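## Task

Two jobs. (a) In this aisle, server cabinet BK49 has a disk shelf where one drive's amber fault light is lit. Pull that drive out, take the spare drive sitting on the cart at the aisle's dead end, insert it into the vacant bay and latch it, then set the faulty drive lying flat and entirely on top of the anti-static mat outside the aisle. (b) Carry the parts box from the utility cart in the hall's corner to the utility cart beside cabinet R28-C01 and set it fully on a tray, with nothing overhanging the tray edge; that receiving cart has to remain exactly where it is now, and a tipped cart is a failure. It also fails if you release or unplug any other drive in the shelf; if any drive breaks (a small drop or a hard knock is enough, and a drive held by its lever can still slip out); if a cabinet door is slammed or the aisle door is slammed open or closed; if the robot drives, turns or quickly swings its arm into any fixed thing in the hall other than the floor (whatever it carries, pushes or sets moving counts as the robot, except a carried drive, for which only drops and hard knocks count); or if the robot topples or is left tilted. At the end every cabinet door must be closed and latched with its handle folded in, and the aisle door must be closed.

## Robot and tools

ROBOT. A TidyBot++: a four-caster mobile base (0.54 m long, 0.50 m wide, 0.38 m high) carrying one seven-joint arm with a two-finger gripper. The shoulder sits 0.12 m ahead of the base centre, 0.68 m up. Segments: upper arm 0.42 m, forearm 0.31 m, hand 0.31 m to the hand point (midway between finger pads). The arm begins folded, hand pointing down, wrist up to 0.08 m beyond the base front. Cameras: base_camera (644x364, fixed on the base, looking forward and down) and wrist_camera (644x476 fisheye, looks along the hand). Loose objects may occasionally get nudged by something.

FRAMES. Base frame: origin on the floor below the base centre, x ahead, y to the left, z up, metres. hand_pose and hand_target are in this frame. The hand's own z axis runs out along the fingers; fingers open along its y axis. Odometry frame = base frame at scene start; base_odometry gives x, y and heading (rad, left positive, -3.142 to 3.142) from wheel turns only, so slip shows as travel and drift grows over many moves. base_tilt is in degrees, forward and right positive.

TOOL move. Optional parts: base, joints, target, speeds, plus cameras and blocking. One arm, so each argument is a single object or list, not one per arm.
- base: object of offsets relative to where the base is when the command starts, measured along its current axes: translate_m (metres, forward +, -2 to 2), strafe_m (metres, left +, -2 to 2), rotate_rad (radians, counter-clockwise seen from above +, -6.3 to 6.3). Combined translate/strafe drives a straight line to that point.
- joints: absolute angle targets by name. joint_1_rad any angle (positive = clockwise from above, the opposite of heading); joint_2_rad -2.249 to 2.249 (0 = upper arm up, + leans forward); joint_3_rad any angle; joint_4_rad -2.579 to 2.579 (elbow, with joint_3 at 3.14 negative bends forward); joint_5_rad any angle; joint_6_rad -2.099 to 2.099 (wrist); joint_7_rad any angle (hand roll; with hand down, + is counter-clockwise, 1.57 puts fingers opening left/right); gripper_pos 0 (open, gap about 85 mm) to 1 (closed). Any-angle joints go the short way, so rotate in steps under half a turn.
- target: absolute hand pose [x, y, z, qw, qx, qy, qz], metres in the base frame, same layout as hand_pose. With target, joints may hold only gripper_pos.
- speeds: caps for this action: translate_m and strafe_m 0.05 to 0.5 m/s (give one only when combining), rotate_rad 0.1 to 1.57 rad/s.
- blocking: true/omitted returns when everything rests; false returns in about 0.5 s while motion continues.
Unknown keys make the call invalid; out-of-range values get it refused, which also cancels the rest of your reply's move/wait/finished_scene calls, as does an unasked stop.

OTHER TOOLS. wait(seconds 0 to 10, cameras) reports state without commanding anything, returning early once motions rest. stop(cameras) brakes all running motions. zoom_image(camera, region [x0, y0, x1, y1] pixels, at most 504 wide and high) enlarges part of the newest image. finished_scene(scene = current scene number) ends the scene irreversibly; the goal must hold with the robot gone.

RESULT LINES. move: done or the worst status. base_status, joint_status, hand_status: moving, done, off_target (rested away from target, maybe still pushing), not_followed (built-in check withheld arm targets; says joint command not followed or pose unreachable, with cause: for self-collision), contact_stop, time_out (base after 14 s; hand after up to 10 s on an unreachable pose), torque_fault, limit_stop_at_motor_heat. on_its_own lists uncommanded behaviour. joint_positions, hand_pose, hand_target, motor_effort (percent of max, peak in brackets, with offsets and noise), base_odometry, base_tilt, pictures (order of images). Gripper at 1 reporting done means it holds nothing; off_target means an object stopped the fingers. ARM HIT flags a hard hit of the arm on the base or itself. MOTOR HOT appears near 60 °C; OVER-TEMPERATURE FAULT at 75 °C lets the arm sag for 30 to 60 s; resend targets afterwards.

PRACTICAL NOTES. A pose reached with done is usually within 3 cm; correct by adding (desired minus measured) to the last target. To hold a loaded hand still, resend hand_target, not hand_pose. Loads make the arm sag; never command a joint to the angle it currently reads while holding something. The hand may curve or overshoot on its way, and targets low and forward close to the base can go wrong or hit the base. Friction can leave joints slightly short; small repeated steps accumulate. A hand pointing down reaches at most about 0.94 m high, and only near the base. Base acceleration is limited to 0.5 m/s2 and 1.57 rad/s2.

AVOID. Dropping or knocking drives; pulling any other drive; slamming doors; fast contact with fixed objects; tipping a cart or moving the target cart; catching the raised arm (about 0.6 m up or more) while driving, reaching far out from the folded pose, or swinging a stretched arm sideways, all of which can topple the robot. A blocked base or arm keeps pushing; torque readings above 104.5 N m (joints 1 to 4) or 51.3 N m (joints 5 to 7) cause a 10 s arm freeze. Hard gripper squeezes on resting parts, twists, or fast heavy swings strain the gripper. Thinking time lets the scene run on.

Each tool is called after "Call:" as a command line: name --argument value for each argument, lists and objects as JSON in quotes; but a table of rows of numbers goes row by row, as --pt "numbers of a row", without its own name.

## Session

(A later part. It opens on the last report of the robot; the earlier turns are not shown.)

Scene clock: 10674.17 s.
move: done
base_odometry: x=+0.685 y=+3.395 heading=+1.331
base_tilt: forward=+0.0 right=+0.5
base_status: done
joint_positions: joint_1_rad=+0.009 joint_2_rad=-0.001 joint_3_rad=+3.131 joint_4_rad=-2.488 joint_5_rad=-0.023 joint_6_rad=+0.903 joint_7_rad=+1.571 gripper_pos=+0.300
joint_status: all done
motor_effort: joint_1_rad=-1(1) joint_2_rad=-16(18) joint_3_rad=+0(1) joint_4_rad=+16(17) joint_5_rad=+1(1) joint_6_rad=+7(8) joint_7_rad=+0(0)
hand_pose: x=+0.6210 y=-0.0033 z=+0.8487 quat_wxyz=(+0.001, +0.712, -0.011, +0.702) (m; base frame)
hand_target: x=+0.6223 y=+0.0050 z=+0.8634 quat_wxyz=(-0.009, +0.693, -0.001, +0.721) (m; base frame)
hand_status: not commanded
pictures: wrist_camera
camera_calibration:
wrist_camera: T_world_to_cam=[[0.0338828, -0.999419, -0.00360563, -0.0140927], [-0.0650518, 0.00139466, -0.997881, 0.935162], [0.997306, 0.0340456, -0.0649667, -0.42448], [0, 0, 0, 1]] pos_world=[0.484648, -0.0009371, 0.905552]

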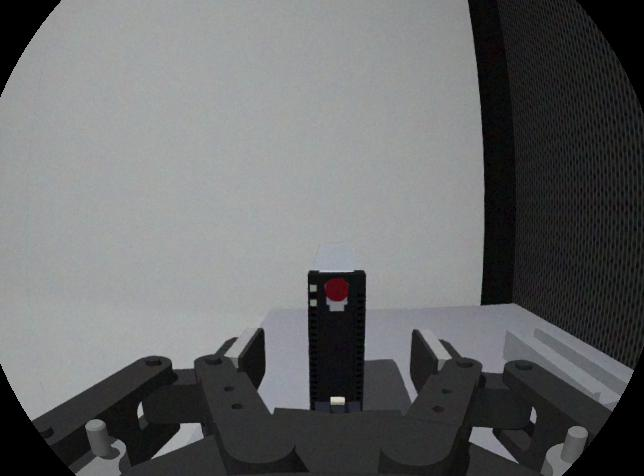

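Call:
move --joints '{"joint_4_rad": -2.465, "joint_6_rad": 0.945}' --cameras '[]'

Call:
move --base '{"translate_m": 0.025}' --speeds '{"translate_m": 0.05}' --cameras '["wrist_camera"]'

Call:
zoom_image --camera "wrist_camera" --region '[230, 215, 450, 425]'

Scene clock: 10684.20 s.
move: done
base_odometry: x=+0.685 y=+3.395 heading=+1.331
base_tilt: forward=+0.0 right=+0.5
base_status: not commanded
joint_positions: joint_1_rad=+0.009 joint_2_rad=-0.001 joint_3_rad=+3.131 joint_4_rad=-2.475 joint_5_rad=-0.023 joint_6_rad=+0.903 joint_7_rad=+1.571 gripper_pos=+0.300
joint_status: all done
motor_effort: joint_1_rad=+0(1) joint_2_rad=-16(17) joint_3_rad=+0(1) joint_4_rad=+16(17) joint_5_rad=+1(1) joint_6_rad=+7(8) joint_7_rad=+0(1)
hand_pose: x=+0.6243 y=-0.0033 z=+0.8553 quat_wxyz=(+0.001, +0.707, -0.011, +0.707) (m; base frame)
hand_target: x=+0.6286 y=+0.0049 z=+0.8682 quat_wxyz=(-0.009, +0.693, -0.001, +0.721) (m; base frame)
hand_status: not commanded
pictures: none
No camera images: "cameras" was empty.

Scene clock: 10685.17 s.
move: done
base_odometry: x=+0.691 y=+3.420 heading=+1.331
base_tilt: forward=-0.1 right=+0.5
base_status: done
joint_positions: joint_1_rad=+0.009 joint_2_rad=+0.001 joint_3_rad=+3.131 joint_4_rad=-2.475 joint_5_rad=-0.023 joint_6_rad=+0.903 joint_7_rad=+1.571 gripper_pos=+0.300
joint_status: not commanded
motor_effort: joint_1_rad=-1(2) joint_2_rad=-16(18) joint_3_rad=+0(1) joint_4_rad=+16(17) joint_5_rad=+1(1) joint_6_rad=+8(8) joint_7_rad=+0(1)
hand_pose: x=+0.6246 y=-0.0033 z=+0.8546 quat_wxyz=(+0.001, +0.708, -0.011, +0.706) (m; base frame)
hand_target: x=+0.6286 y=+0.0049 z=+0.8682 quat_wxyz=(-0.009, +0.693, -0.001, +0.721) (m; base frame)
hand_status: not commanded
pictures: wrist_camera
camera_calibration:
wrist_camera: T_world_to_cam=[[0.0339185, -0.999419, -0.0033084, -0.0144642], [-0.0533533, 0.00149489, -0.998575, 0.934557], [0.997999, 0.0340467, -0.0532716, -0.438106], [0, 0, 0, 1]] pos_world=[0.487582, -0.000936809, 0.909839]

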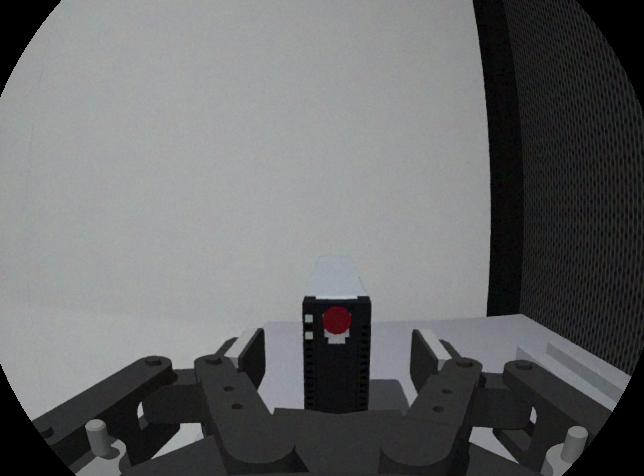

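Scaled by 2.291.

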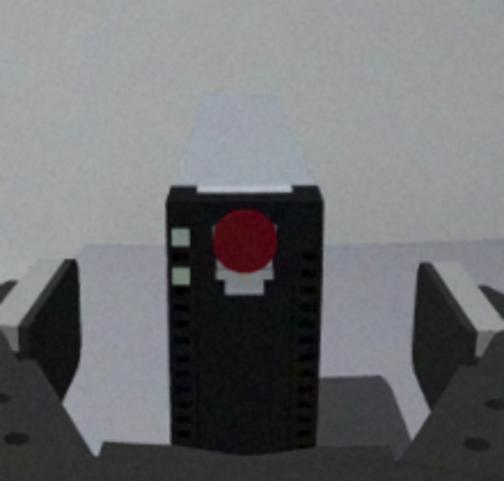

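Call:
move --joints '{"joint_4_rad": -2.45, "joint_6_rad": 0.965}' --cameras '[]'

Call:
move --base '{"translate_m": 0.006}' --speeds '{"translate_m": 0.05}' --cameras '["wrist_camera"]'

Call:
zoom_image --camera "wrist_camera" --region '[230, 215, 450, 425]'

Scene clock: 10696.47 s.
move: done
base_odometry: x=+0.691 y=+3.420 heading=+1.331
base_tilt: forward=-0.1 right=+0.5
base_status: not commanded
joint_positions: joint_1_rad=+0.009 joint_2_rad=+0.001 joint_3_rad=+3.131 joint_4_rad=-2.464 joint_5_rad=-0.023 joint_6_rad=+0.911 joint_7_rad=+1.571 gripper_pos=+0.300
joint_status: all done
motor_effort: joint_1_rad=-1(1) joint_2_rad=-16(17) joint_3_rad=+0(1) joint_4_rad=+16(17) joint_5_rad=+1(1) joint_6_rad=+7(9) joint_7_rad=+0(1)
hand_pose: x=+0.6272 y=-0.0034 z=+0.8624 quat_wxyz=(+0.001, +0.701, -0.011, +0.713) (m; base frame)
hand_target: x=+0.6316 y=+0.0050 z=+0.8820 quat_wxyz=(-0.009, +0.680, -0.001, +0.733) (m; base frame)
hand_status: not commanded
pictures: none
No camera images: "cameras" was empty.

Scene clock: 10697.07 s.
move: done
base_odometry: x=+0.693 y=+3.426 heading=+1.330
base_tilt: forward=-0.1 right=+0.5
base_status: done
joint_positions: joint_1_rad=+0.009 joint_2_rad=+0.003 joint_3_rad=+3.131 joint_4_rad=-2.464 joint_5_rad=-0.023 joint_6_rad=+0.911 joint_7_rad=+1.571 gripper_pos=+0.300
joint_status: not commanded
motor_effort: joint_1_rad=-1(1) joint_2_rad=-16(19) joint_3_rad=+0(1) joint_4_rad=+16(17) joint_5_rad=+1(1) joint_6_rad=+8(8) joint_7_rad=+0(1)
hand_pose: x=+0.6278 y=-0.0034 z=+0.8618 quat_wxyz=(+0.001, +0.702, -0.011, +0.712) (m; base frame)
hand_target: x=+0.6316 y=+0.0050 z=+0.8820 quat_wxyz=(-0.009, +0.680, -0.001, +0.733) (m; base frame)
hand_status: not commanded
pictures: wrist_camera
camera_calibration:
wrist_camera: T_world_to_cam=[[0.0338756, -0.999423, -0.00261851, -0.0151346], [-0.0360452, 0.00139656, -0.999349, 0.931782], [0.998776, 0.0339479, -0.035977, -0.456291], [0, 0, 0, 1]] pos_world=[0.489832, -0.000937, 0.91472]

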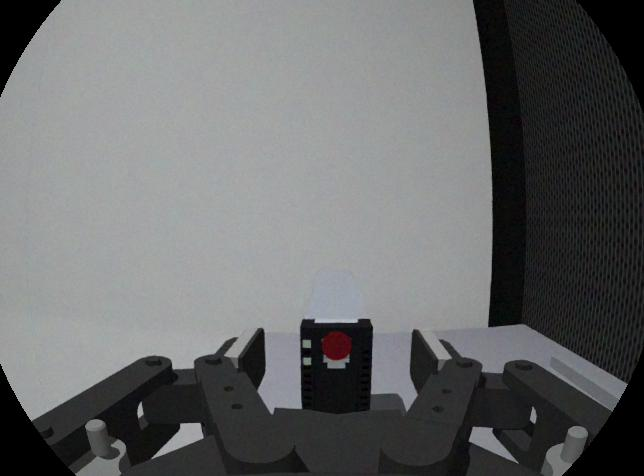

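Scaled by 2.291.

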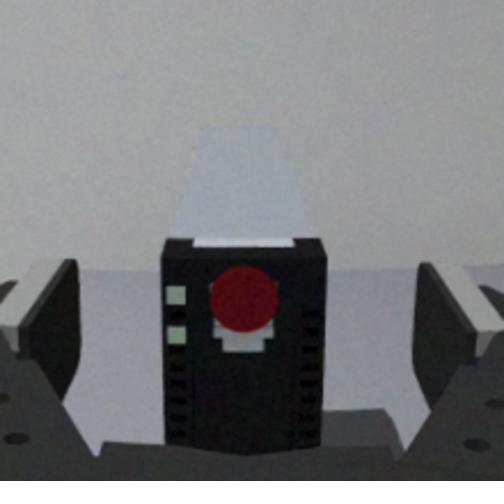

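Call:
move --joints '{"gripper_pos": 0.72}' --cameras '["wrist_camera"]'

Call:
zoom_image --camera "wrist_camera" --region '[230, 215, 450, 425]'

Scene clock: 10707.00 s.
move: done
base_odometry: x=+0.693 y=+3.426 heading=+1.330
base_tilt: forward=-0.1 right=+0.5
base_status: not commanded
joint_positions: joint_1_rad=+0.008 joint_2_rad=+0.003 joint_3_rad=+3.131 joint_4_rad=-2.464 joint_5_rad=-0.023 joint_6_rad=+0.911 joint_7_rad=+1.571 gripper_pos=+0.713
joint_status: all done
motor_effort: joint_1_rad=+0(1) joint_2_rad=-15(17) joint_3_rad=+0(1) joint_4_rad=+17(17) joint_5_rad=+0(1) joint_6_rad=+7(8) joint_7_rad=+0(0)
hand_pose: x=+0.6278 y=-0.0031 z=+0.8618 quat_wxyz=(+0.001, +0.702, -0.010, +0.712) (m; base frame)
hand_target: x=+0.6316 y=+0.0050 z=+0.8820 quat_wxyz=(-0.009, +0.680, -0.001, +0.733) (m; base frame)
hand_status: not commanded
pictures: wrist_camera
camera_calibration:
wrist_camera: T_world_to_cam=[[0.0343747, -0.999406, -0.00263295, -0.0151665], [-0.0360459, 0.00139299, -0.999349, 0.931782], [0.998759, 0.0344473, -0.0359766, -0.456289], [0, 0, 0, 1]] pos_world=[0.489831, -0.000737492, 0.91472]

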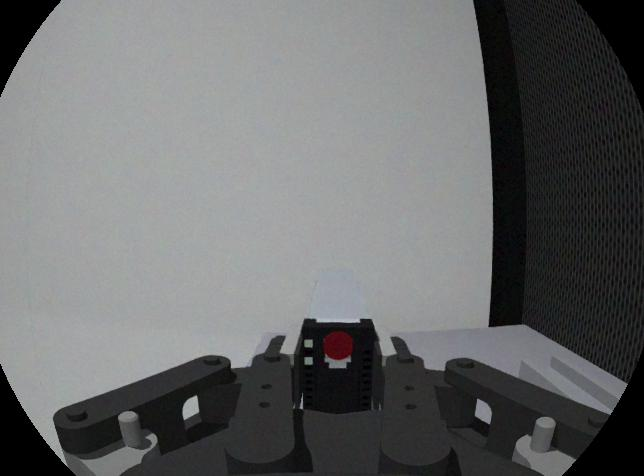

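Scaled by 2.291.

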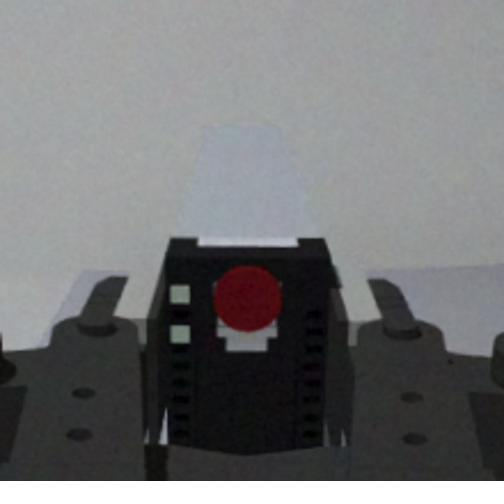

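Call:
move --joints '{"gripper_pos": 0.85}' --cameras '[]'

Call:
move --joints '{"gripper_pos": 0.97}' --cameras '["wrist_camera"]'

Call:
zoom_image --camera "wrist_camera" --region '[230, 215, 450, 425]'

Scene clock: 10716.33 s.
move: off_target
base_odometry: x=+0.693 y=+3.426 heading=+1.330
base_tilt: forward=-0.1 right=+0.5
base_status: not commanded
joint_positions: joint_1_rad=+0.008 joint_2_rad=+0.003 joint_3_rad=+3.131 joint_4_rad=-2.464 joint_5_rad=-0.023 joint_6_rad=+0.911 joint_7_rad=+1.571 gripper_pos=+0.730
joint_status: gripper_pos off_target (ended at +0.730, target +0.850)
motor_effort: joint_1_rad=-1(1) joint_2_rad=-15(16) joint_3_rad=+0(1) joint_4_rad=+18(18) joint_5_rad=+1(1) joint_6_rad=+8(8) joint_7_rad=+0(0)
hand_pose: x=+0.6278 y=-0.0031 z=+0.8618 quat_wxyz=(+0.001, +0.702, -0.010, +0.712) (m; base frame)
hand_target: x=+0.6316 y=+0.0050 z=+0.8820 quat_wxyz=(-0.009, +0.680, -0.001, +0.733) (m; base frame)
hand_status: not commanded
pictures: none
No camera images: "cameras" was empty.

Scene clock: 10716.87 s.
move: off_target
base_odometry: x=+0.693 y=+3.426 heading=+1.330
base_tilt: forward=-0.1 right=+0.5
base_status: not commanded
joint_positions: joint_1_rad=+0.008 joint_2_rad=+0.003 joint_3_rad=+3.131 joint_4_rad=-2.464 joint_5_rad=-0.023 joint_6_rad=+0.911 joint_7_rad=+1.571 gripper_pos=+0.730
joint_status: gripper_pos off_target (ended at +0.730, target +0.970)
motor_effort: joint_1_rad=+0(1) joint_2_rad=-15(15) joint_3_rad=+0(1) joint_4_rad=+18(18) joint_5_rad=+1(1) joint_6_rad=+8(8) joint_7_rad=+0(0)
hand_pose: x=+0.6278 y=-0.0031 z=+0.8618 quat_wxyz=(+0.001, +0.702, -0.010, +0.712) (m; base frame)
hand_target: x=+0.6316 y=+0.0050 z=+0.8820 quat_wxyz=(-0.009, +0.680, -0.001, +0.733) (m; base frame)
hand_status: not commanded
pictures: wrist_camera
camera_calibration:
wrist_camera: T_world_to_cam=[[0.0343747, -0.999406, -0.00263295, -0.0151665], [-0.0360459, 0.00139299, -0.999349, 0.931782], [0.998759, 0.0344473, -0.0359766, -0.456289], [0, 0, 0, 1]] pos_world=[0.489831, -0.000737492, 0.91472]

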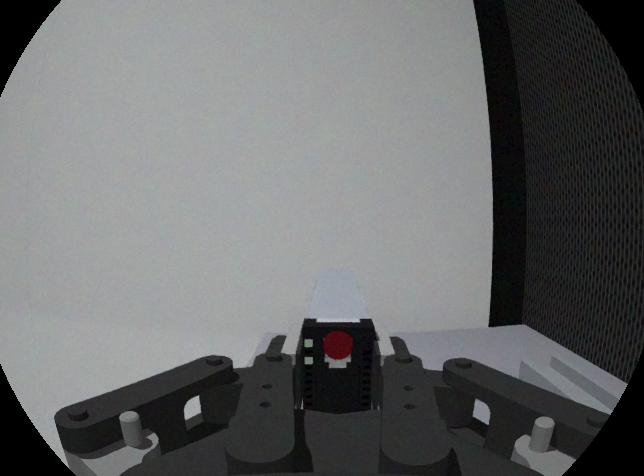

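Scaled by 2.291.

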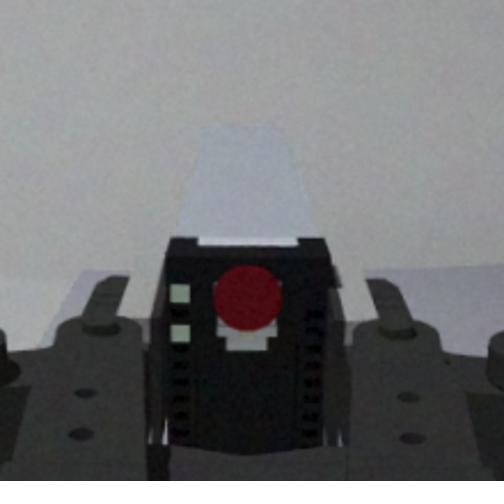

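Call:
move --joints '{"joint_2_rad": -0.05, "joint_4_rad": -2.385, "joint_6_rad": 0.96}' --cameras '["wrist_camera"]'

Call:
zoom_image --camera "wrist_camera" --region '[230, 215, 450, 425]'

Scene clock: 10732.33 s.
move: off_target
base_odometry: x=+0.693 y=+3.426 heading=+1.330
base_tilt: forward=+0.0 right=+0.5
base_status: not commanded
joint_positions: joint_1_rad=+0.008 joint_2_rad=+0.003 joint_3_rad=+3.131 joint_4_rad=-2.448 joint_5_rad=-0.023 joint_6_rad=+0.900 joint_7_rad=+1.571 gripper_pos=+0.730
joint_status: joint_2_rad off_target (ended at +0.003, target -0.050); joint_4_rad off_target (ended at -2.448, target -2.385); the others done
motor_effort: joint_1_rad=+0(1) joint_2_rad=-25(25) joint_3_rad=+0(1) joint_4_rad=+25(25) joint_5_rad=+1(1) joint_6_rad=+16(16) joint_7_rad=+0(1)
hand_pose: x=+0.6314 y=-0.0030 z=+0.8665 quat_wxyz=(+0.001, +0.700, -0.010, +0.714) (m; base frame)
hand_target: x=+0.6302 y=+0.0050 z=+0.9450 quat_wxyz=(-0.009, +0.635, -0.001, +0.773) (m; base frame)
hand_status: not commanded
pictures: wrist_camera
camera_calibration:
wrist_camera: T_world_to_cam=[[0.0345836, -0.999398, -0.00266497, -0.0153468], [-0.0310519, 0.00159075, -0.999517, 0.933488], [0.998919, 0.0346496, -0.0309782, -0.46423], [0, 0, 0, 1]] pos_world=[0.493246, -0.000737111, 0.918615]

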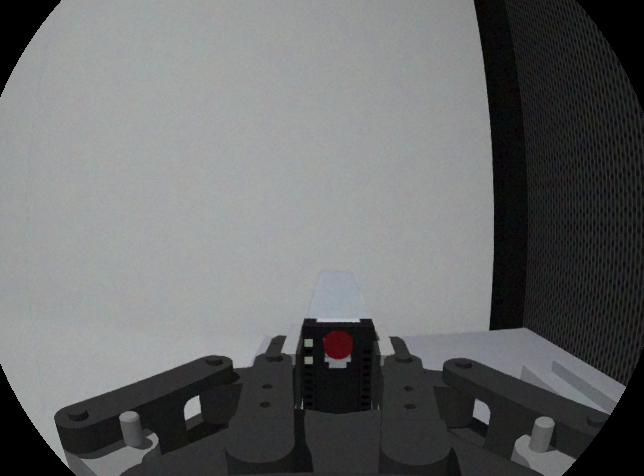

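Scaled by 2.291.

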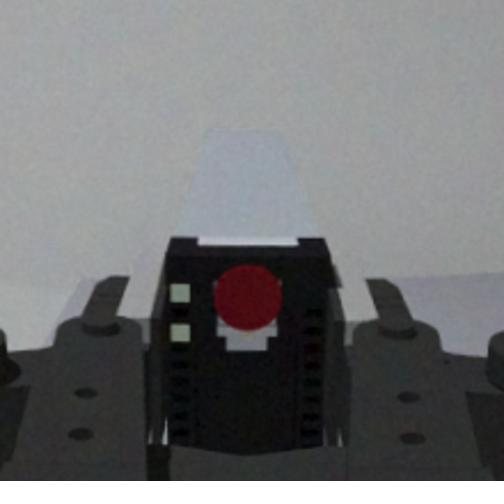

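Call:
move --joints '{"joint_2_rad": -0.12, "joint_4_rad": -2.30, "joint_6_rad": 0.90}' --cameras '["wrist_camera"]'

Call:
zoom_image --camera "wrist_camera" --region '[230, 215, 450, 425]'

Scene clock: 10738.57 s.
move: off_target
base_odometry: x=+0.693 y=+3.426 heading=+1.330
base_tilt: forward=+0.0 right=+0.5
base_status: not commanded
joint_positions: joint_1_rad=+0.008 joint_2_rad=-0.057 joint_3_rad=+3.131 joint_4_rad=-2.353 joint_5_rad=-0.023 joint_6_rad=+0.872 joint_7_rad=+1.571 gripper_pos=+0.730
joint_status: joint_2_rad off_target (ended at -0.057, target -0.120); joint_4_rad off_target (ended at -2.353, target -2.300); the others done
motor_effort: joint_1_rad=+0(1) joint_2_rad=-25(27) joint_3_rad=+0(1) joint_4_rad=+27(27) joint_5_rad=+1(1) joint_6_rad=+16(18) joint_7_rad=+0(1)
hand_pose: x=+0.6379 y=-0.0027 z=+0.9389 quat_wxyz=(+0.000, +0.653, -0.010, +0.757) (m; base frame)
hand_target: x=+0.6246 y=+0.0049 z=+1.0089 quat_wxyz=(-0.009, +0.597, +0.000, +0.802) (m; base frame)
hand_status: not commanded
pictures: wrist_camera
camera_calibration:
wrist_camera: T_world_to_cam=[[0.0351494, -0.999381, 0.00168436, -0.0195475], [0.0957648, 0.0016905, -0.995403, 0.921303], [0.994783, 0.0351491, 0.0957649, -0.584811], [0, 0, 0, 1]] pos_world=[0.494219, -0.000537302, 0.973104]

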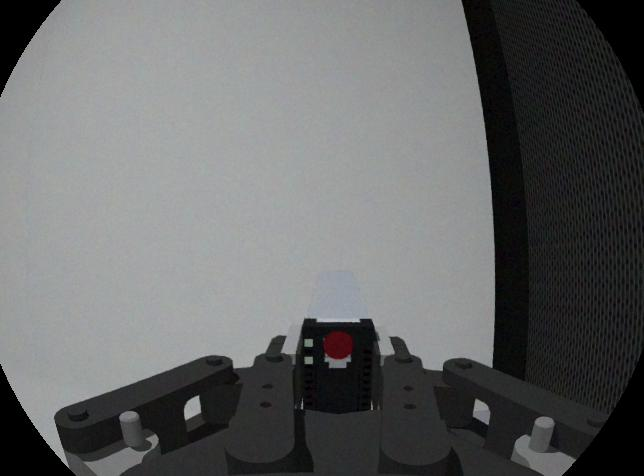

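Scaled by 2.291.

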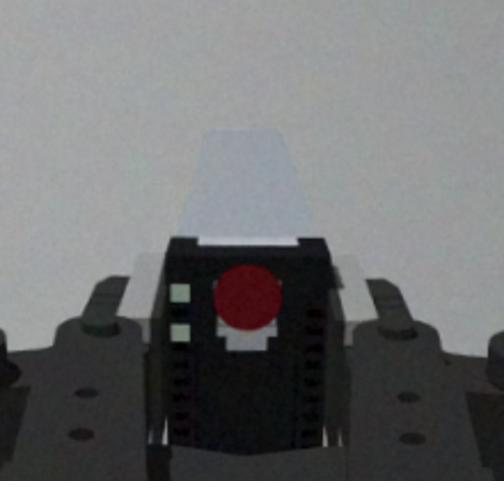

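Call:
move --joints '{"joint_2_rad": -0.42, "joint_4_rad": -2.2, "joint_6_rad": 0.52}' --cameras '["wrist_camera"]'

Call:
move --joints '{"joint_2_rad": -0.74, "joint_4_rad": -2.09, "joint_6_rad": 0.13}' --cameras '["wrist_camera"]'

Scene clock: 10771.00 s.
move: off_target
base_odometry: x=+0.693 y=+3.426 heading=+1.330
base_tilt: forward=-0.1 right=+0.5
base_status: not commanded
joint_positions: joint_1_rad=+0.008 joint_2_rad=-0.367 joint_3_rad=+3.131 joint_4_rad=-2.263 joint_5_rad=-0.023 joint_6_rad=+0.511 joint_7_rad=+1.571 gripper_pos=+0.730
joint_status: joint_2_rad off_target (ended at -0.367, target -0.420); joint_4_rad off_target (ended at -2.263, target -2.200); the others done
motor_effort: joint_1_rad=+0(1) joint_2_rad=-16(26) joint_3_rad=+1(1) joint_4_rad=+31(32) joint_5_rad=+1(1) joint_6_rad=+16(18) joint_7_rad=+0(1)
hand_pose: x=+0.5718 y=+0.0000 z=+1.0316 quat_wxyz=(-0.003, +0.638, -0.009, +0.770) (m; base frame)
hand_target: x=+0.5513 y=+0.0039 z=+1.0959 quat_wxyz=(-0.007, +0.589, +0.000, +0.808) (m; base frame)
hand_status: not commanded
pictures: wrist_camera
camera_calibration:
wrist_camera: T_world_to_cam=[[0.041649, -0.99913, 0.00216661, -0.018818], [0.134174, 0.00344418, -0.990952, 0.9934], [0.990082, 0.0415628, 0.1342, -0.565041], [0, 0, 0, 1]] pos_world=[0.426933, 0.00126161, 1.06028]

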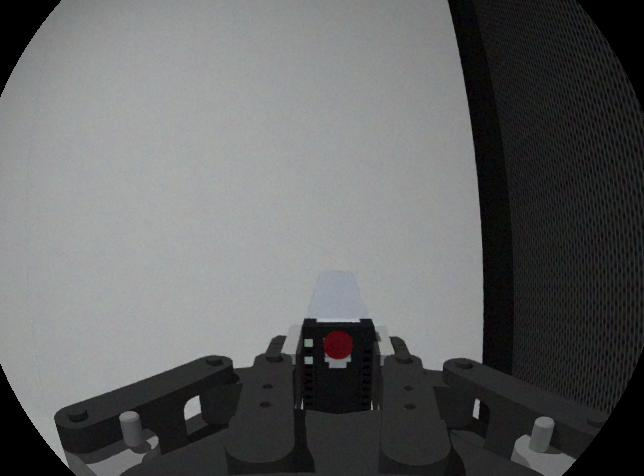

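Scene clock: 10772.80 s.
move: off_target
base_odometry: x=+0.693 y=+3.426 heading=+1.330
base_tilt: forward=-0.1 right=+0.6
base_status: not commanded
joint_positions: joint_1_rad=+0.008 joint_2_rad=-0.699 joint_3_rad=+3.131 joint_4_rad=-2.151 joint_5_rad=-0.023 joint_6_rad=+0.121 joint_7_rad=+1.571 gripper_pos=+0.730
joint_status: joint_2_rad off_target (ended at -0.699, target -0.740); joint_4_rad off_target (ended at -2.151, target -2.090); the others done
motor_effort: joint_1_rad=-1(1) joint_2_rad=-5(18) joint_3_rad=+1(1) joint_4_rad=+32(33) joint_5_rad=+1(1) joint_6_rad=+16(17) joint_7_rad=+0(1)
hand_pose: x=+0.4625 y=+0.0035 z=+1.1150 quat_wxyz=(-0.006, +0.617, -0.005, +0.787) (m; base frame)
hand_target: x=+0.4343 y=+0.0027 z=+1.1683 quat_wxyz=(-0.005, +0.573, -0.001, +0.820) (m; base frame)
hand_status: not commanded
pictures: wrist_camera
camera_calibration:
wrist_camera: T_world_to_cam=[[0.0488637, -0.998783, 0.00672176, -0.0193376], [0.188069, 0.00259113, -0.982152, 1.05601], [0.980939, 0.0492558, 0.187967, -0.523837], [0, 0, 0, 1]] pos_world=[0.316195, 0.00375166, 1.13575]

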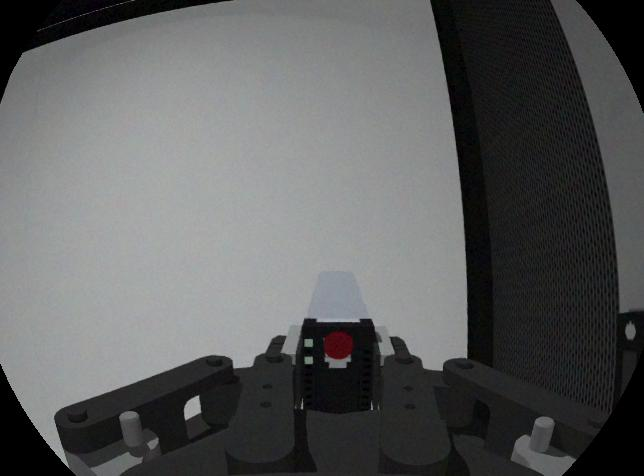

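Call:
move --joints '{"joint_2_rad": -1.0, "joint_4_rad": -2.01, "joint_6_rad": -0.27}' --cameras '[]'

Call:
move --joints '{"joint_2_rad": -1.25, "joint_4_rad": -1.94, "joint_6_rad": -0.67}' --cameras '[]'

Call:
move --joints '{"joint_2_rad": -1.49, "joint_4_rad": -1.83, "joint_6_rad": -1.03}' --cameras '["all"]'

Scene clock: 10797.43 s.
move: off_target
base_odometry: x=+0.693 y=+3.426 heading=+1.330
base_tilt: forward=-0.1 right=+0.5
base_status: not commanded
joint_positions: joint_1_rad=+0.008 joint_2_rad=-0.967 joint_3_rad=+3.131 joint_4_rad=-2.072 joint_5_rad=-0.023 joint_6_rad=-0.279 joint_7_rad=+1.571 gripper_pos=+0.730
joint_status: joint_4_rad off_target (ended at -2.072, target -2.010); the others done
motor_effort: joint_1_rad=+0(1) joint_2_rad=+5(8) joint_3_rad=+1(2) joint_4_rad=+30(34) joint_5_rad=+1(1) joint_6_rad=+16(17) joint_7_rad=+0(0)
hand_pose: x=+0.3592 y=+0.0067 z=+1.1196 quat_wxyz=(-0.007, +0.638, -0.002, +0.770) (m; base frame)
hand_target: x=+0.3294 y=+0.0013 z=+1.1656 quat_wxyz=(-0.003, +0.597, -0.003, +0.802) (m; base frame)
hand_status: not commanded
pictures: none
No camera images: "cameras" was empty.

Scene clock: 10799.13 s.
move: off_target
base_odometry: x=+0.693 y=+3.426 heading=+1.330
base_tilt: forward=-0.1 right=+0.5
base_status: not commanded
joint_positions: joint_1_rad=+0.008 joint_2_rad=-1.227 joint_3_rad=+3.131 joint_4_rad=-2.000 joint_5_rad=-0.023 joint_6_rad=-0.679 joint_7_rad=+1.571 gripper_pos=+0.730
joint_status: joint_4_rad off_target (ended at -2.000, target -1.940); the others done
motor_effort: joint_1_rad=-1(1) joint_2_rad=+14(17) joint_3_rad=+1(2) joint_4_rad=+26(31) joint_5_rad=+1(1) joint_6_rad=+16(17) joint_7_rad=+0(0)
hand_pose: x=+0.2515 y=+0.0094 z=+1.0855 quat_wxyz=(-0.006, +0.664, +0.002, +0.748) (m; base frame)
hand_target: x=+0.2242 y=-0.0001 z=+1.1221 quat_wxyz=(-0.002, +0.629, -0.006, +0.778) (m; base frame)
hand_status: not commanded
pictures: none
No camera images: "cameras" was empty.

Scene clock: 10800.80 s.
move: off_target
base_odometry: x=+0.693 y=+3.426 heading=+1.330
base_tilt: forward=-0.1 right=+0.5
base_status: not commanded
joint_positions: joint_1_rad=+0.008 joint_2_rad=-1.480 joint_3_rad=+3.131 joint_4_rad=-1.881 joint_5_rad=-0.023 joint_6_rad=-1.039 joint_7_rad=+1.571 gripper_pos=+0.730
joint_status: joint_4_rad off_target (ended at -1.881, target -1.830); the others done
motor_effort: joint_1_rad=-1(1) joint_2_rad=+23(26) joint_3_rad=+2(2) joint_4_rad=+20(27) joint_5_rad=+1(1) joint_6_rad=+16(17) joint_7_rad=+0(0)
hand_pose: x=+0.1314 y=+0.0115 z=+1.0497 quat_wxyz=(-0.004, +0.659, +0.006, +0.752) (m; base frame)
hand_target: x=+0.1095 y=-0.0010 z=+1.0742 quat_wxyz=(-0.002, +0.633, -0.008, +0.774) (m; base frame)
hand_status: not commanded
pictures: base_camera, wrist_camera
camera_calibration:
wrist_camera: T_world_to_cam=[[0.0623983, -0.997863, 0.0194098, -0.0098869], [0.0797667, -0.0143994, -0.99671, 1.08382], [0.994859, 0.0637413, 0.0786977, -0.0744779], [0, 0, 0, 1]] pos_world=[-0.0117408, 0.0104879, 1.08631]

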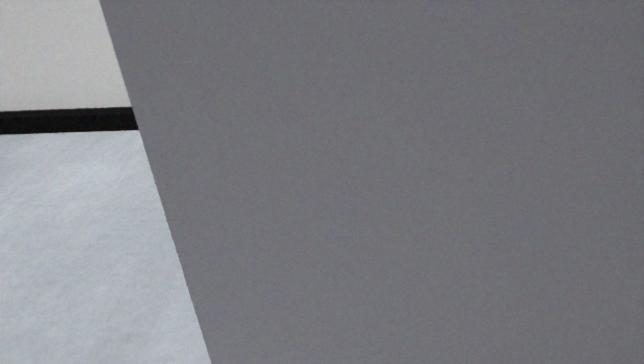

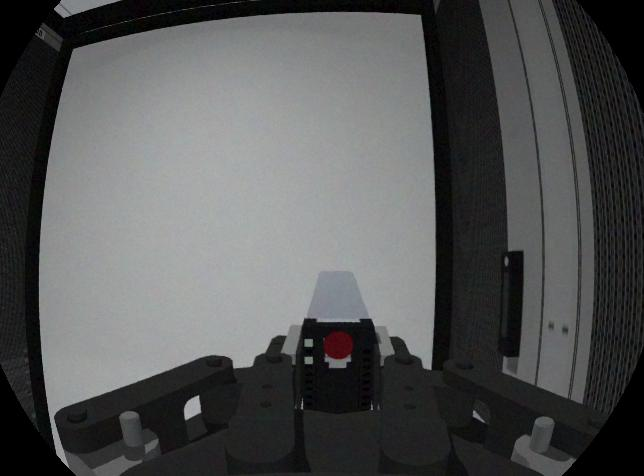

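Call:
move --base '{"translate_m": -0.3, "strafe_m": 0.04, "rotate_rad": -0.039}' --speeds '{"translate_m": 0.1, "rotate_rad": 0.1}' --cameras '["base_camera"]'

Call:
move --base '{"translate_m": -1.82, "strafe_m": 0.08}' --speeds '{"translate_m": 0.2}' --cameras '["all"]'

Scene clock: 10834.70 s.
move: done
base_odometry: x=+0.583 y=+3.144 heading=+1.291
base_tilt: forward=-0.1 right=+0.6
base_status: done
joint_positions: joint_1_rad=+0.008 joint_2_rad=-1.481 joint_3_rad=+3.131 joint_4_rad=-1.878 joint_5_rad=-0.023 joint_6_rad=-1.042 joint_7_rad=+1.571 gripper_pos=+0.730
joint_status: not commanded
motor_effort: joint_1_rad=-1(2) joint_2_rad=+23(25) joint_3_rad=+2(2) joint_4_rad=+19(22) joint_5_rad=+1(1) joint_6_rad=+16(16) joint_7_rad=+0(1)
hand_pose: x=+0.1303 y=+0.0115 z=+1.0501 quat_wxyz=(-0.005, +0.659, +0.006, +0.752) (m; base frame)
hand_target: x=+0.1095 y=-0.0010 z=+1.0742 quat_wxyz=(-0.002, +0.633, -0.008, +0.774) (m; base frame)
hand_status: not commanded
pictures: base_camera

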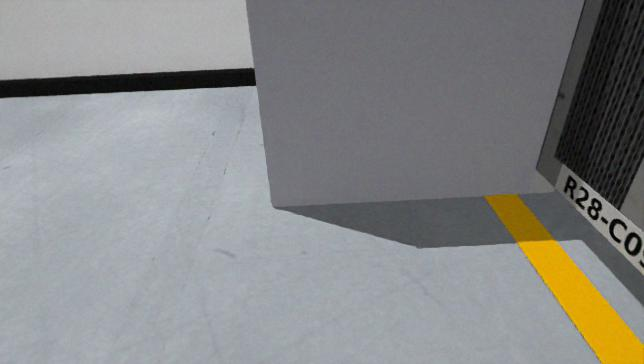

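Scene clock: 10844.57 s.
move: done
base_odometry: x=+0.002 y=+1.417 heading=+1.290
base_tilt: forward=-0.2 right=+0.5
base_status: done
joint_positions: joint_1_rad=+0.008 joint_2_rad=-1.481 joint_3_rad=+3.131 joint_4_rad=-1.877 joint_5_rad=-0.023 joint_6_rad=-1.043 joint_7_rad=+1.571 gripper_pos=+0.730
joint_status: not commanded
motor_effort: joint_1_rad=+0(1) joint_2_rad=+23(25) joint_3_rad=+2(2) joint_4_rad=+19(21) joint_5_rad=+1(1) joint_6_rad=+16(16) joint_7_rad=+0(1)
hand_pose: x=+0.1297 y=+0.0115 z=+1.0504 quat_wxyz=(-0.005, +0.659, +0.006, +0.752) (m; base frame)
hand_target: x=+0.1095 y=-0.0010 z=+1.0742 quat_wxyz=(-0.002, +0.633, -0.008, +0.774) (m; base frame)
hand_status: not commanded
pictures: base_camera, wrist_camera
camera_calibration:
wrist_camera: T_world_to_cam=[[0.0629616, -0.997824, 0.0195618, -0.00994123], [0.0812769, -0.0144091, -0.996587, 1.08425], [0.994701, 0.0643366, 0.0801928, -0.074356], [0, 0, 0, 1]] pos_world=[-0.0135366, 0.0104873, 1.08671]

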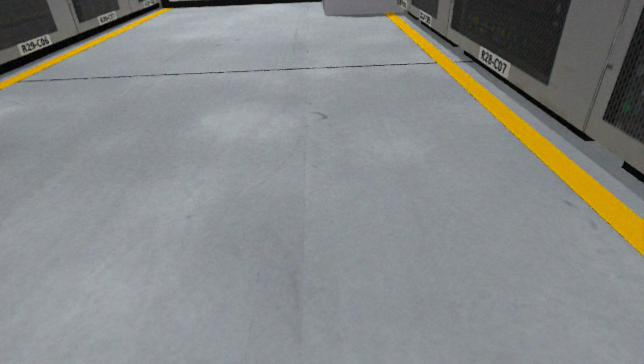

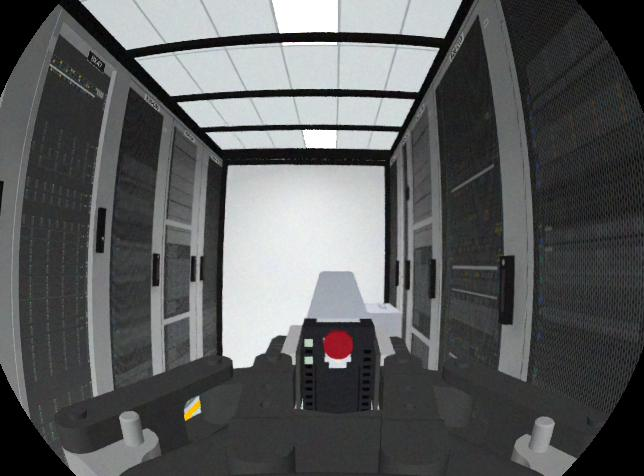

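Call:
move --base '{"rotate_rad": 1.571}' --speeds '{"rotate_rad": 0.35}' --cameras '["all"]'

Scene clock: 10854.03 s.
move: done
base_odometry: x=+0.002 y=+1.417 heading=+2.861
base_tilt: forward=-0.1 right=+0.5
base_status: done
joint_positions: joint_1_rad=+0.007 joint_2_rad=-1.481 joint_3_rad=+3.131 joint_4_rad=-1.877 joint_5_rad=-0.023 joint_6_rad=-1.043 joint_7_rad=+1.571 gripper_pos=+0.730
joint_status: not commanded
motor_effort: joint_1_rad=+0(2) joint_2_rad=+23(24) joint_3_rad=+2(3) joint_4_rad=+19(20) joint_5_rad=+1(2) joint_6_rad=+16(16) joint_7_rad=+0(0)
hand_pose: x=+0.1297 y=+0.0115 z=+1.0504 quat_wxyz=(-0.005, +0.659, +0.006, +0.752) (m; base frame)
hand_target: x=+0.1095 y=-0.0010 z=+1.0742 quat_wxyz=(-0.002, +0.633, -0.008, +0.774) (m; base frame)
hand_status: not commanded
pictures: base_camera, wrist_camera
camera_calibration:
wrist_camera: T_world_to_cam=[[0.0638606, -0.997766, 0.0196407, -0.010116], [0.0812986, -0.0144141, -0.996586, 1.08425], [0.994642, 0.0652394, 0.0801964, -0.0743633], [0, 0, 0, 1]] pos_world=[-0.0135369, 0.0103864, 1.08671]

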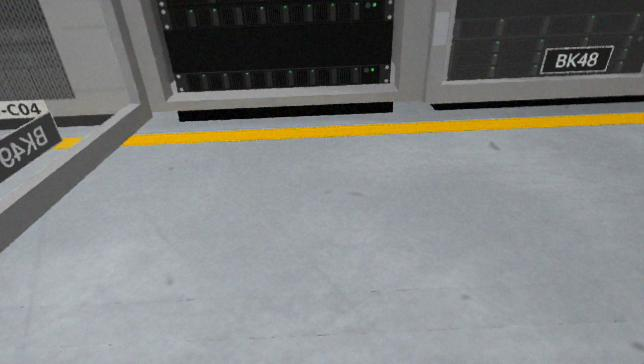

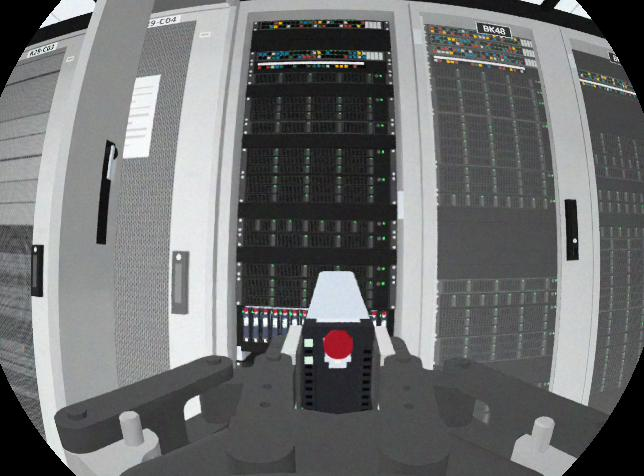

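Call:
zoom_image --camera "wrist_camera" --region '[225, 280, 405, 370]'

Scaled by 2.800.

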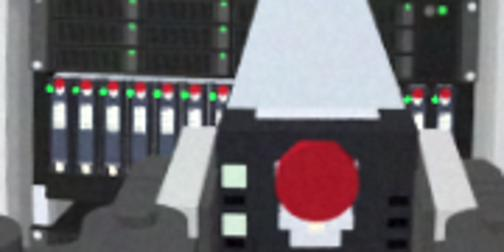

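Call:
move --base '{"strafe_m": -0.17, "translate_m": 0.1}' --speeds '{"strafe_m": 0.15}' --cameras '["wrist_camera"]'

Call:
zoom_image --camera "wrist_camera" --region '[195, 290, 375, 380]'

Scene clock: 10875.43 s.
move: done
base_odometry: x=-0.047 y=+1.608 heading=+2.861
base_tilt: forward=-0.2 right=+0.5
base_status: done
joint_positions: joint_1_rad=+0.004 joint_2_rad=-1.481 joint_3_rad=+3.131 joint_4_rad=-1.877 joint_5_rad=-0.023 joint_6_rad=-1.043 joint_7_rad=+1.571 gripper_pos=+0.730
joint_status: not commanded
motor_effort: joint_1_rad=-1(2) joint_2_rad=+23(25) joint_3_rad=+2(4) joint_4_rad=+19(20) joint_5_rad=+1(3) joint_6_rad=+16(16) joint_7_rad=+0(0)
hand_pose: x=+0.1297 y=+0.0115 z=+1.0503 quat_wxyz=(-0.006, +0.659, +0.007, +0.752) (m; base frame)
hand_target: x=+0.1095 y=-0.0010 z=+1.0742 quat_wxyz=(-0.002, +0.633, -0.008, +0.774) (m; base frame)
hand_status: not commanded
pictures: wrist_camera
camera_calibration:
wrist_camera: T_world_to_cam=[[0.0663003, -0.997612, 0.0193473, -0.0102655], [0.0812169, -0.0139301, -0.996599, 1.08425], [0.994489, 0.0676461, 0.0800994, -0.0742497], [0, 0, 0, 1]] pos_world=[-0.0135382, 0.00988546, 1.08671]

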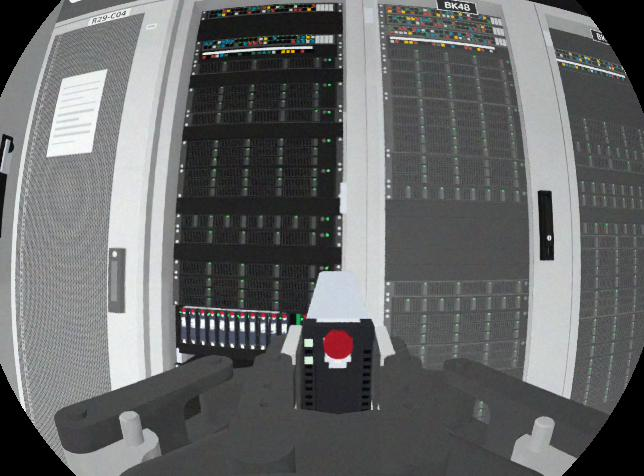

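Scaled by 2.800.

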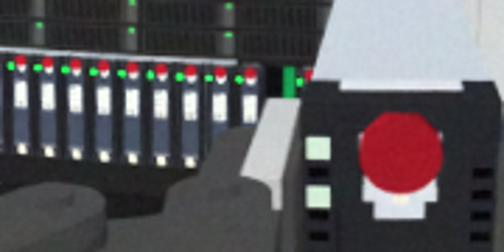

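Call:
move --base '{"strafe_m": 0.115, "translate_m": 0.2}' --speeds '{"strafe_m": 0.1}' --cameras '["all"]'

Call:
zoom_image --camera "wrist_camera" --region '[195, 290, 435, 410]'

Scene clock: 10917.13 s.
move: done
base_odometry: x=-0.271 y=+1.553 heading=+2.861
base_tilt: forward=-0.1 right=+0.5
base_status: done
joint_positions: joint_1_rad=+0.004 joint_2_rad=-1.482 joint_3_rad=+3.131 joint_4_rad=-1.877 joint_5_rad=-0.023 joint_6_rad=-1.043 joint_7_rad=+1.571 gripper_pos=+0.730
joint_status: not commanded
motor_effort: joint_1_rad=+0(2) joint_2_rad=+23(26) joint_3_rad=+2(3) joint_4_rad=+19(21) joint_5_rad=+1(2) joint_6_rad=+16(16) joint_7_rad=+0(1)
hand_pose: x=+0.1295 y=+0.0114 z=+1.0503 quat_wxyz=(-0.006, +0.659, +0.007, +0.752) (m; base frame)
hand_target: x=+0.1095 y=-0.0010 z=+1.0742 quat_wxyz=(-0.002, +0.633, -0.008, +0.774) (m; base frame)
hand_status: not commanded
pictures: base_camera, wrist_camera
camera_calibration:
wrist_camera: T_world_to_cam=[[0.0665048, -0.9976, 0.0192719, -0.0101674], [0.0813123, -0.0138317, -0.996593, 1.08426], [0.994467, 0.0678453, 0.0801972, -0.0741596], [0, 0, 0, 1]] pos_world=[-0.013738, 0.00988555, 1.08671]

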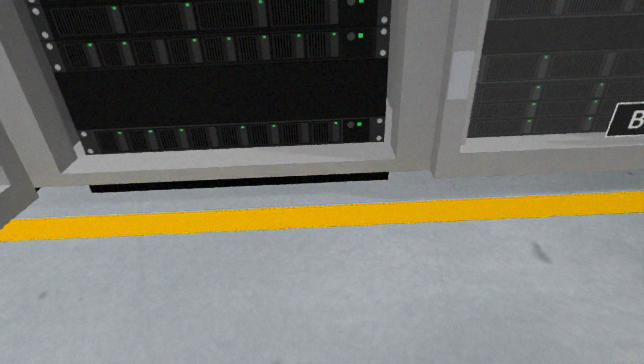

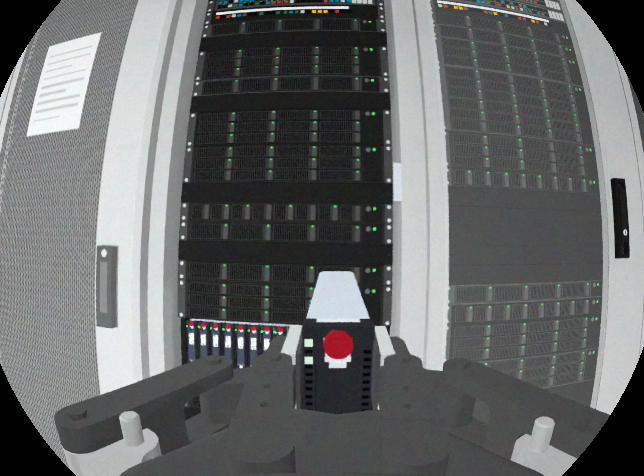

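Scaled by 2.100.

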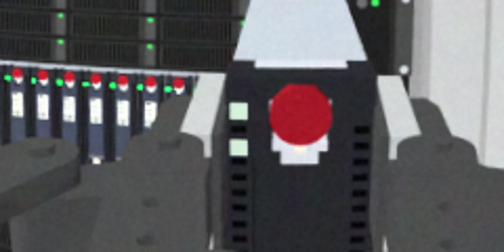

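Call:
move --base '{"translate_m": -0.04, "strafe_m": 0.005}' --speeds '{"translate_m": 0.1}' --cameras '[]'

Call:
move --joints '{"joint_2_rad": -1.25, "joint_4_rad": -1.94, "joint_6_rad": -0.67}' --cameras '[]'

Call:
move --joints '{"joint_2_rad": -1.0, "joint_4_rad": -2.01, "joint_6_rad": -0.27}' --cameras '[]'

Call:
move --joints '{"joint_2_rad": -0.74, "joint_4_rad": -2.09, "joint_6_rad": 0.13}' --cameras '["wrist_camera"]'

Scene clock: 10936.40 s.
move: done
base_odometry: x=-0.234 y=+1.537 heading=+2.861
base_tilt: forward=-0.1 right=+0.6
base_status: done
joint_positions: joint_1_rad=+0.004 joint_2_rad=-1.482 joint_3_rad=+3.131 joint_4_rad=-1.876 joint_5_rad=-0.023 joint_6_rad=-1.044 joint_7_rad=+1.571 gripper_pos=+0.730
joint_status: not commanded
motor_effort: joint_1_rad=-1(1) joint_2_rad=+23(26) joint_3_rad=+2(2) joint_4_rad=+19(22) joint_5_rad=+1(2) joint_6_rad=+16(16) joint_7_rad=+0(0)
hand_pose: x=+0.1292 y=+0.0114 z=+1.0504 quat_wxyz=(-0.006, +0.659, +0.007, +0.752) (m; base frame)
hand_target: x=+0.1095 y=-0.0010 z=+1.0742 quat_wxyz=(-0.002, +0.633, -0.008, +0.774) (m; base frame)
hand_status: not commanded
pictures: none
No camera images: "cameras" was empty.

Scene clock: 10938.03 s.
move: off_target
base_odometry: x=-0.234 y=+1.537 heading=+2.861
base_tilt: forward=-0.1 right=+0.6
base_status: not commanded
joint_positions: joint_1_rad=+0.004 joint_2_rad=-1.246 joint_3_rad=+3.131 joint_4_rad=-1.970 joint_5_rad=-0.023 joint_6_rad=-0.805 joint_7_rad=+1.571 gripper_pos=+0.730
joint_status: joint_6_rad off_target (ended at -0.805, target -0.670); the others done
motor_effort: joint_1_rad=+0(1) joint_2_rad=+16(25) joint_3_rad=+2(2) joint_4_rad=+25(27) joint_5_rad=+1(1) joint_6_rad=+16(17) joint_7_rad=+0(1)
hand_pose: x=+0.2392 y=+0.0103 z=+1.0648 quat_wxyz=(-0.008, +0.692, +0.004, +0.722) (m; base frame)
hand_target: x=+0.2242 y=-0.0001 z=+1.1220 quat_wxyz=(-0.002, +0.629, -0.006, +0.778) (m; base frame)
hand_status: not commanded
pictures: none
No camera images: "cameras" was empty.

Scene clock: 10939.73 s.
move: off_target
base_odometry: x=-0.234 y=+1.537 heading=+2.861
base_tilt: forward=-0.1 right=+0.5
base_status: not commanded
joint_positions: joint_1_rad=+0.004 joint_2_rad=-0.987 joint_3_rad=+3.131 joint_4_rad=-2.042 joint_5_rad=-0.023 joint_6_rad=-0.407 joint_7_rad=+1.571 gripper_pos=+0.730
joint_status: joint_6_rad off_target (ended at -0.407, target -0.270); the others done
motor_effort: joint_1_rad=+0(1) joint_2_rad=+6(17) joint_3_rad=+1(2) joint_4_rad=+30(31) joint_5_rad=+1(1) joint_6_rad=+16(17) joint_7_rad=+0(0)
hand_pose: x=+0.3507 y=+0.0083 z=+1.1025 quat_wxyz=(-0.008, +0.667, +0.000, +0.745) (m; base frame)
hand_target: x=+0.3294 y=+0.0013 z=+1.1656 quat_wxyz=(-0.003, +0.597, -0.003, +0.802) (m; base frame)
hand_status: not commanded
pictures: none
No camera images: "cameras" was empty.

Scene clock: 10941.47 s.
move: off_target
base_odometry: x=-0.234 y=+1.537 heading=+2.861
base_tilt: forward=-0.1 right=+0.5
base_status: not commanded
joint_positions: joint_1_rad=+0.004 joint_2_rad=-0.715 joint_3_rad=+3.131 joint_4_rad=-2.126 joint_5_rad=-0.023 joint_6_rad=-0.006 joint_7_rad=+1.571 gripper_pos=+0.730
joint_status: joint_6_rad off_target (ended at -0.006, target +0.130); the others done
motor_effort: joint_1_rad=+0(1) joint_2_rad=-4(8) joint_3_rad=+1(2) joint_4_rad=+32(34) joint_5_rad=+1(1) joint_6_rad=+16(18) joint_7_rad=+0(0)
hand_pose: x=+0.4611 y=+0.0055 z=+1.0967 quat_wxyz=(-0.008, +0.651, -0.004, +0.759) (m; base frame)
hand_target: x=+0.4343 y=+0.0027 z=+1.1683 quat_wxyz=(-0.005, +0.573, -0.001, +0.820) (m; base frame)
hand_status: not commanded
pictures: wrist_camera
camera_calibration:
wrist_camera: T_world_to_cam=[[0.0552861, -0.998467, 0.00258584, -0.0156208], [0.101561, 0.00304711, -0.994825, 1.09202], [0.993292, 0.0552626, 0.101574, -0.430156], [0, 0, 0, 1]] pos_world=[0.317228, 0.00484714, 1.1301]

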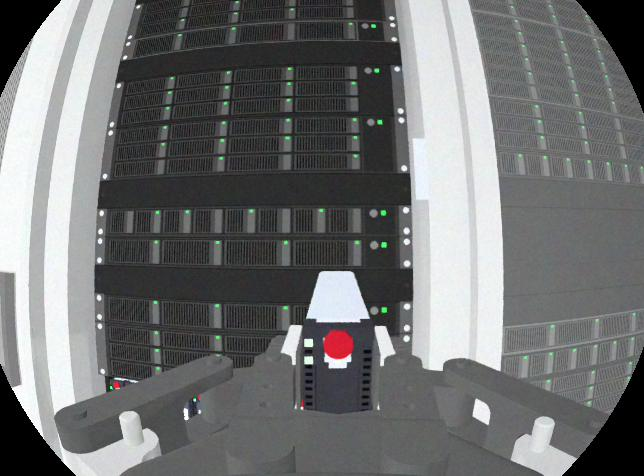

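Call:
move --joints '{"joint_2_rad": -0.50, "joint_4_rad": -2.20, "joint_6_rad": 0.38}' --cameras '[]'

Call:
move --joints '{"joint_2_rad": -0.355, "joint_4_rad": -2.285, "joint_6_rad": 0.55}' --cameras '["wrist_camera"]'

Call:
zoom_image --camera "wrist_camera" --region '[130, 220, 450, 420]'

Scene clock: 10956.40 s.
move: off_target
base_odometry: x=-0.234 y=+1.537 heading=+2.861
base_tilt: forward=-0.1 right=+0.6
base_status: not commanded
joint_positions: joint_1_rad=+0.004 joint_2_rad=-0.462 joint_3_rad=+3.131 joint_4_rad=-2.241 joint_5_rad=-0.023 joint_6_rad=+0.245 joint_7_rad=+1.571 gripper_pos=+0.730
joint_status: joint_4_rad off_target (ended at -2.241, target -2.200); joint_6_rad off_target (ended at +0.245, target +0.380); the others done
motor_effort: joint_1_rad=+0(1) joint_2_rad=-13(16) joint_3_rad=+0(1) joint_4_rad=+32(35) joint_5_rad=+1(1) joint_6_rad=+16(19) joint_7_rad=+0(1)
hand_pose: x=+0.5499 y=+0.0033 z=+1.0048 quat_wxyz=(-0.006, +0.694, -0.006, +0.720) (m; base frame)
hand_target: x=+0.5305 y=+0.0035 z=+1.0878 quat_wxyz=(-0.006, +0.613, -0.001, +0.790) (m; base frame)
hand_status: not commanded
pictures: none
No camera images: "cameras" was empty.

Scene clock: 10957.83 s.
move: off_target
base_odometry: x=-0.234 y=+1.537 heading=+2.861
base_tilt: forward=-0.1 right=+0.5
base_status: not commanded
joint_positions: joint_1_rad=+0.004 joint_2_rad=-0.318 joint_3_rad=+3.131 joint_4_rad=-2.322 joint_5_rad=-0.023 joint_6_rad=+0.418 joint_7_rad=+1.571 gripper_pos=+0.730
joint_status: joint_6_rad off_target (ended at +0.418, target +0.550); the others done
motor_effort: joint_1_rad=+0(1) joint_2_rad=-17(20) joint_3_rad=+1(1) joint_4_rad=+30(33) joint_5_rad=+1(1) joint_6_rad=+16(18) joint_7_rad=+0(1)
hand_pose: x=+0.5839 y=+0.0019 z=+0.9451 quat_wxyz=(-0.005, +0.712, -0.007, +0.702) (m; base frame)
hand_target: x=+0.5727 y=+0.0040 z=+1.0248 quat_wxyz=(-0.007, +0.637, -0.001, +0.771) (m; base frame)
hand_status: not commanded
pictures: wrist_camera
camera_calibration:
wrist_camera: T_world_to_cam=[[0.0463869, -0.998896, -0.00736105, -0.0109275], [-0.0655495, 0.00430927, -0.99784, 1.02922], [0.996771, 0.0467692, -0.0652773, -0.3808], [0, 0, 0, 1]] pos_world=[0.447541, 0.00245909, 1.00205]

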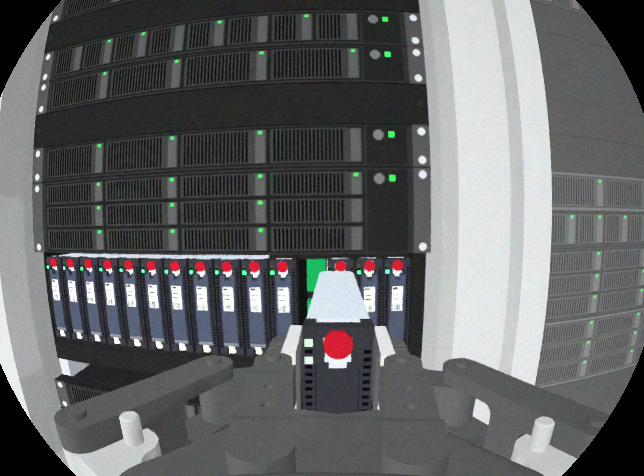

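Scaled by 1.575.

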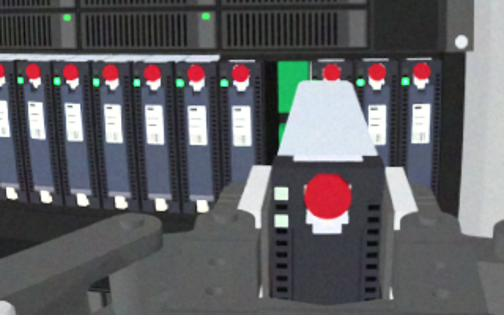

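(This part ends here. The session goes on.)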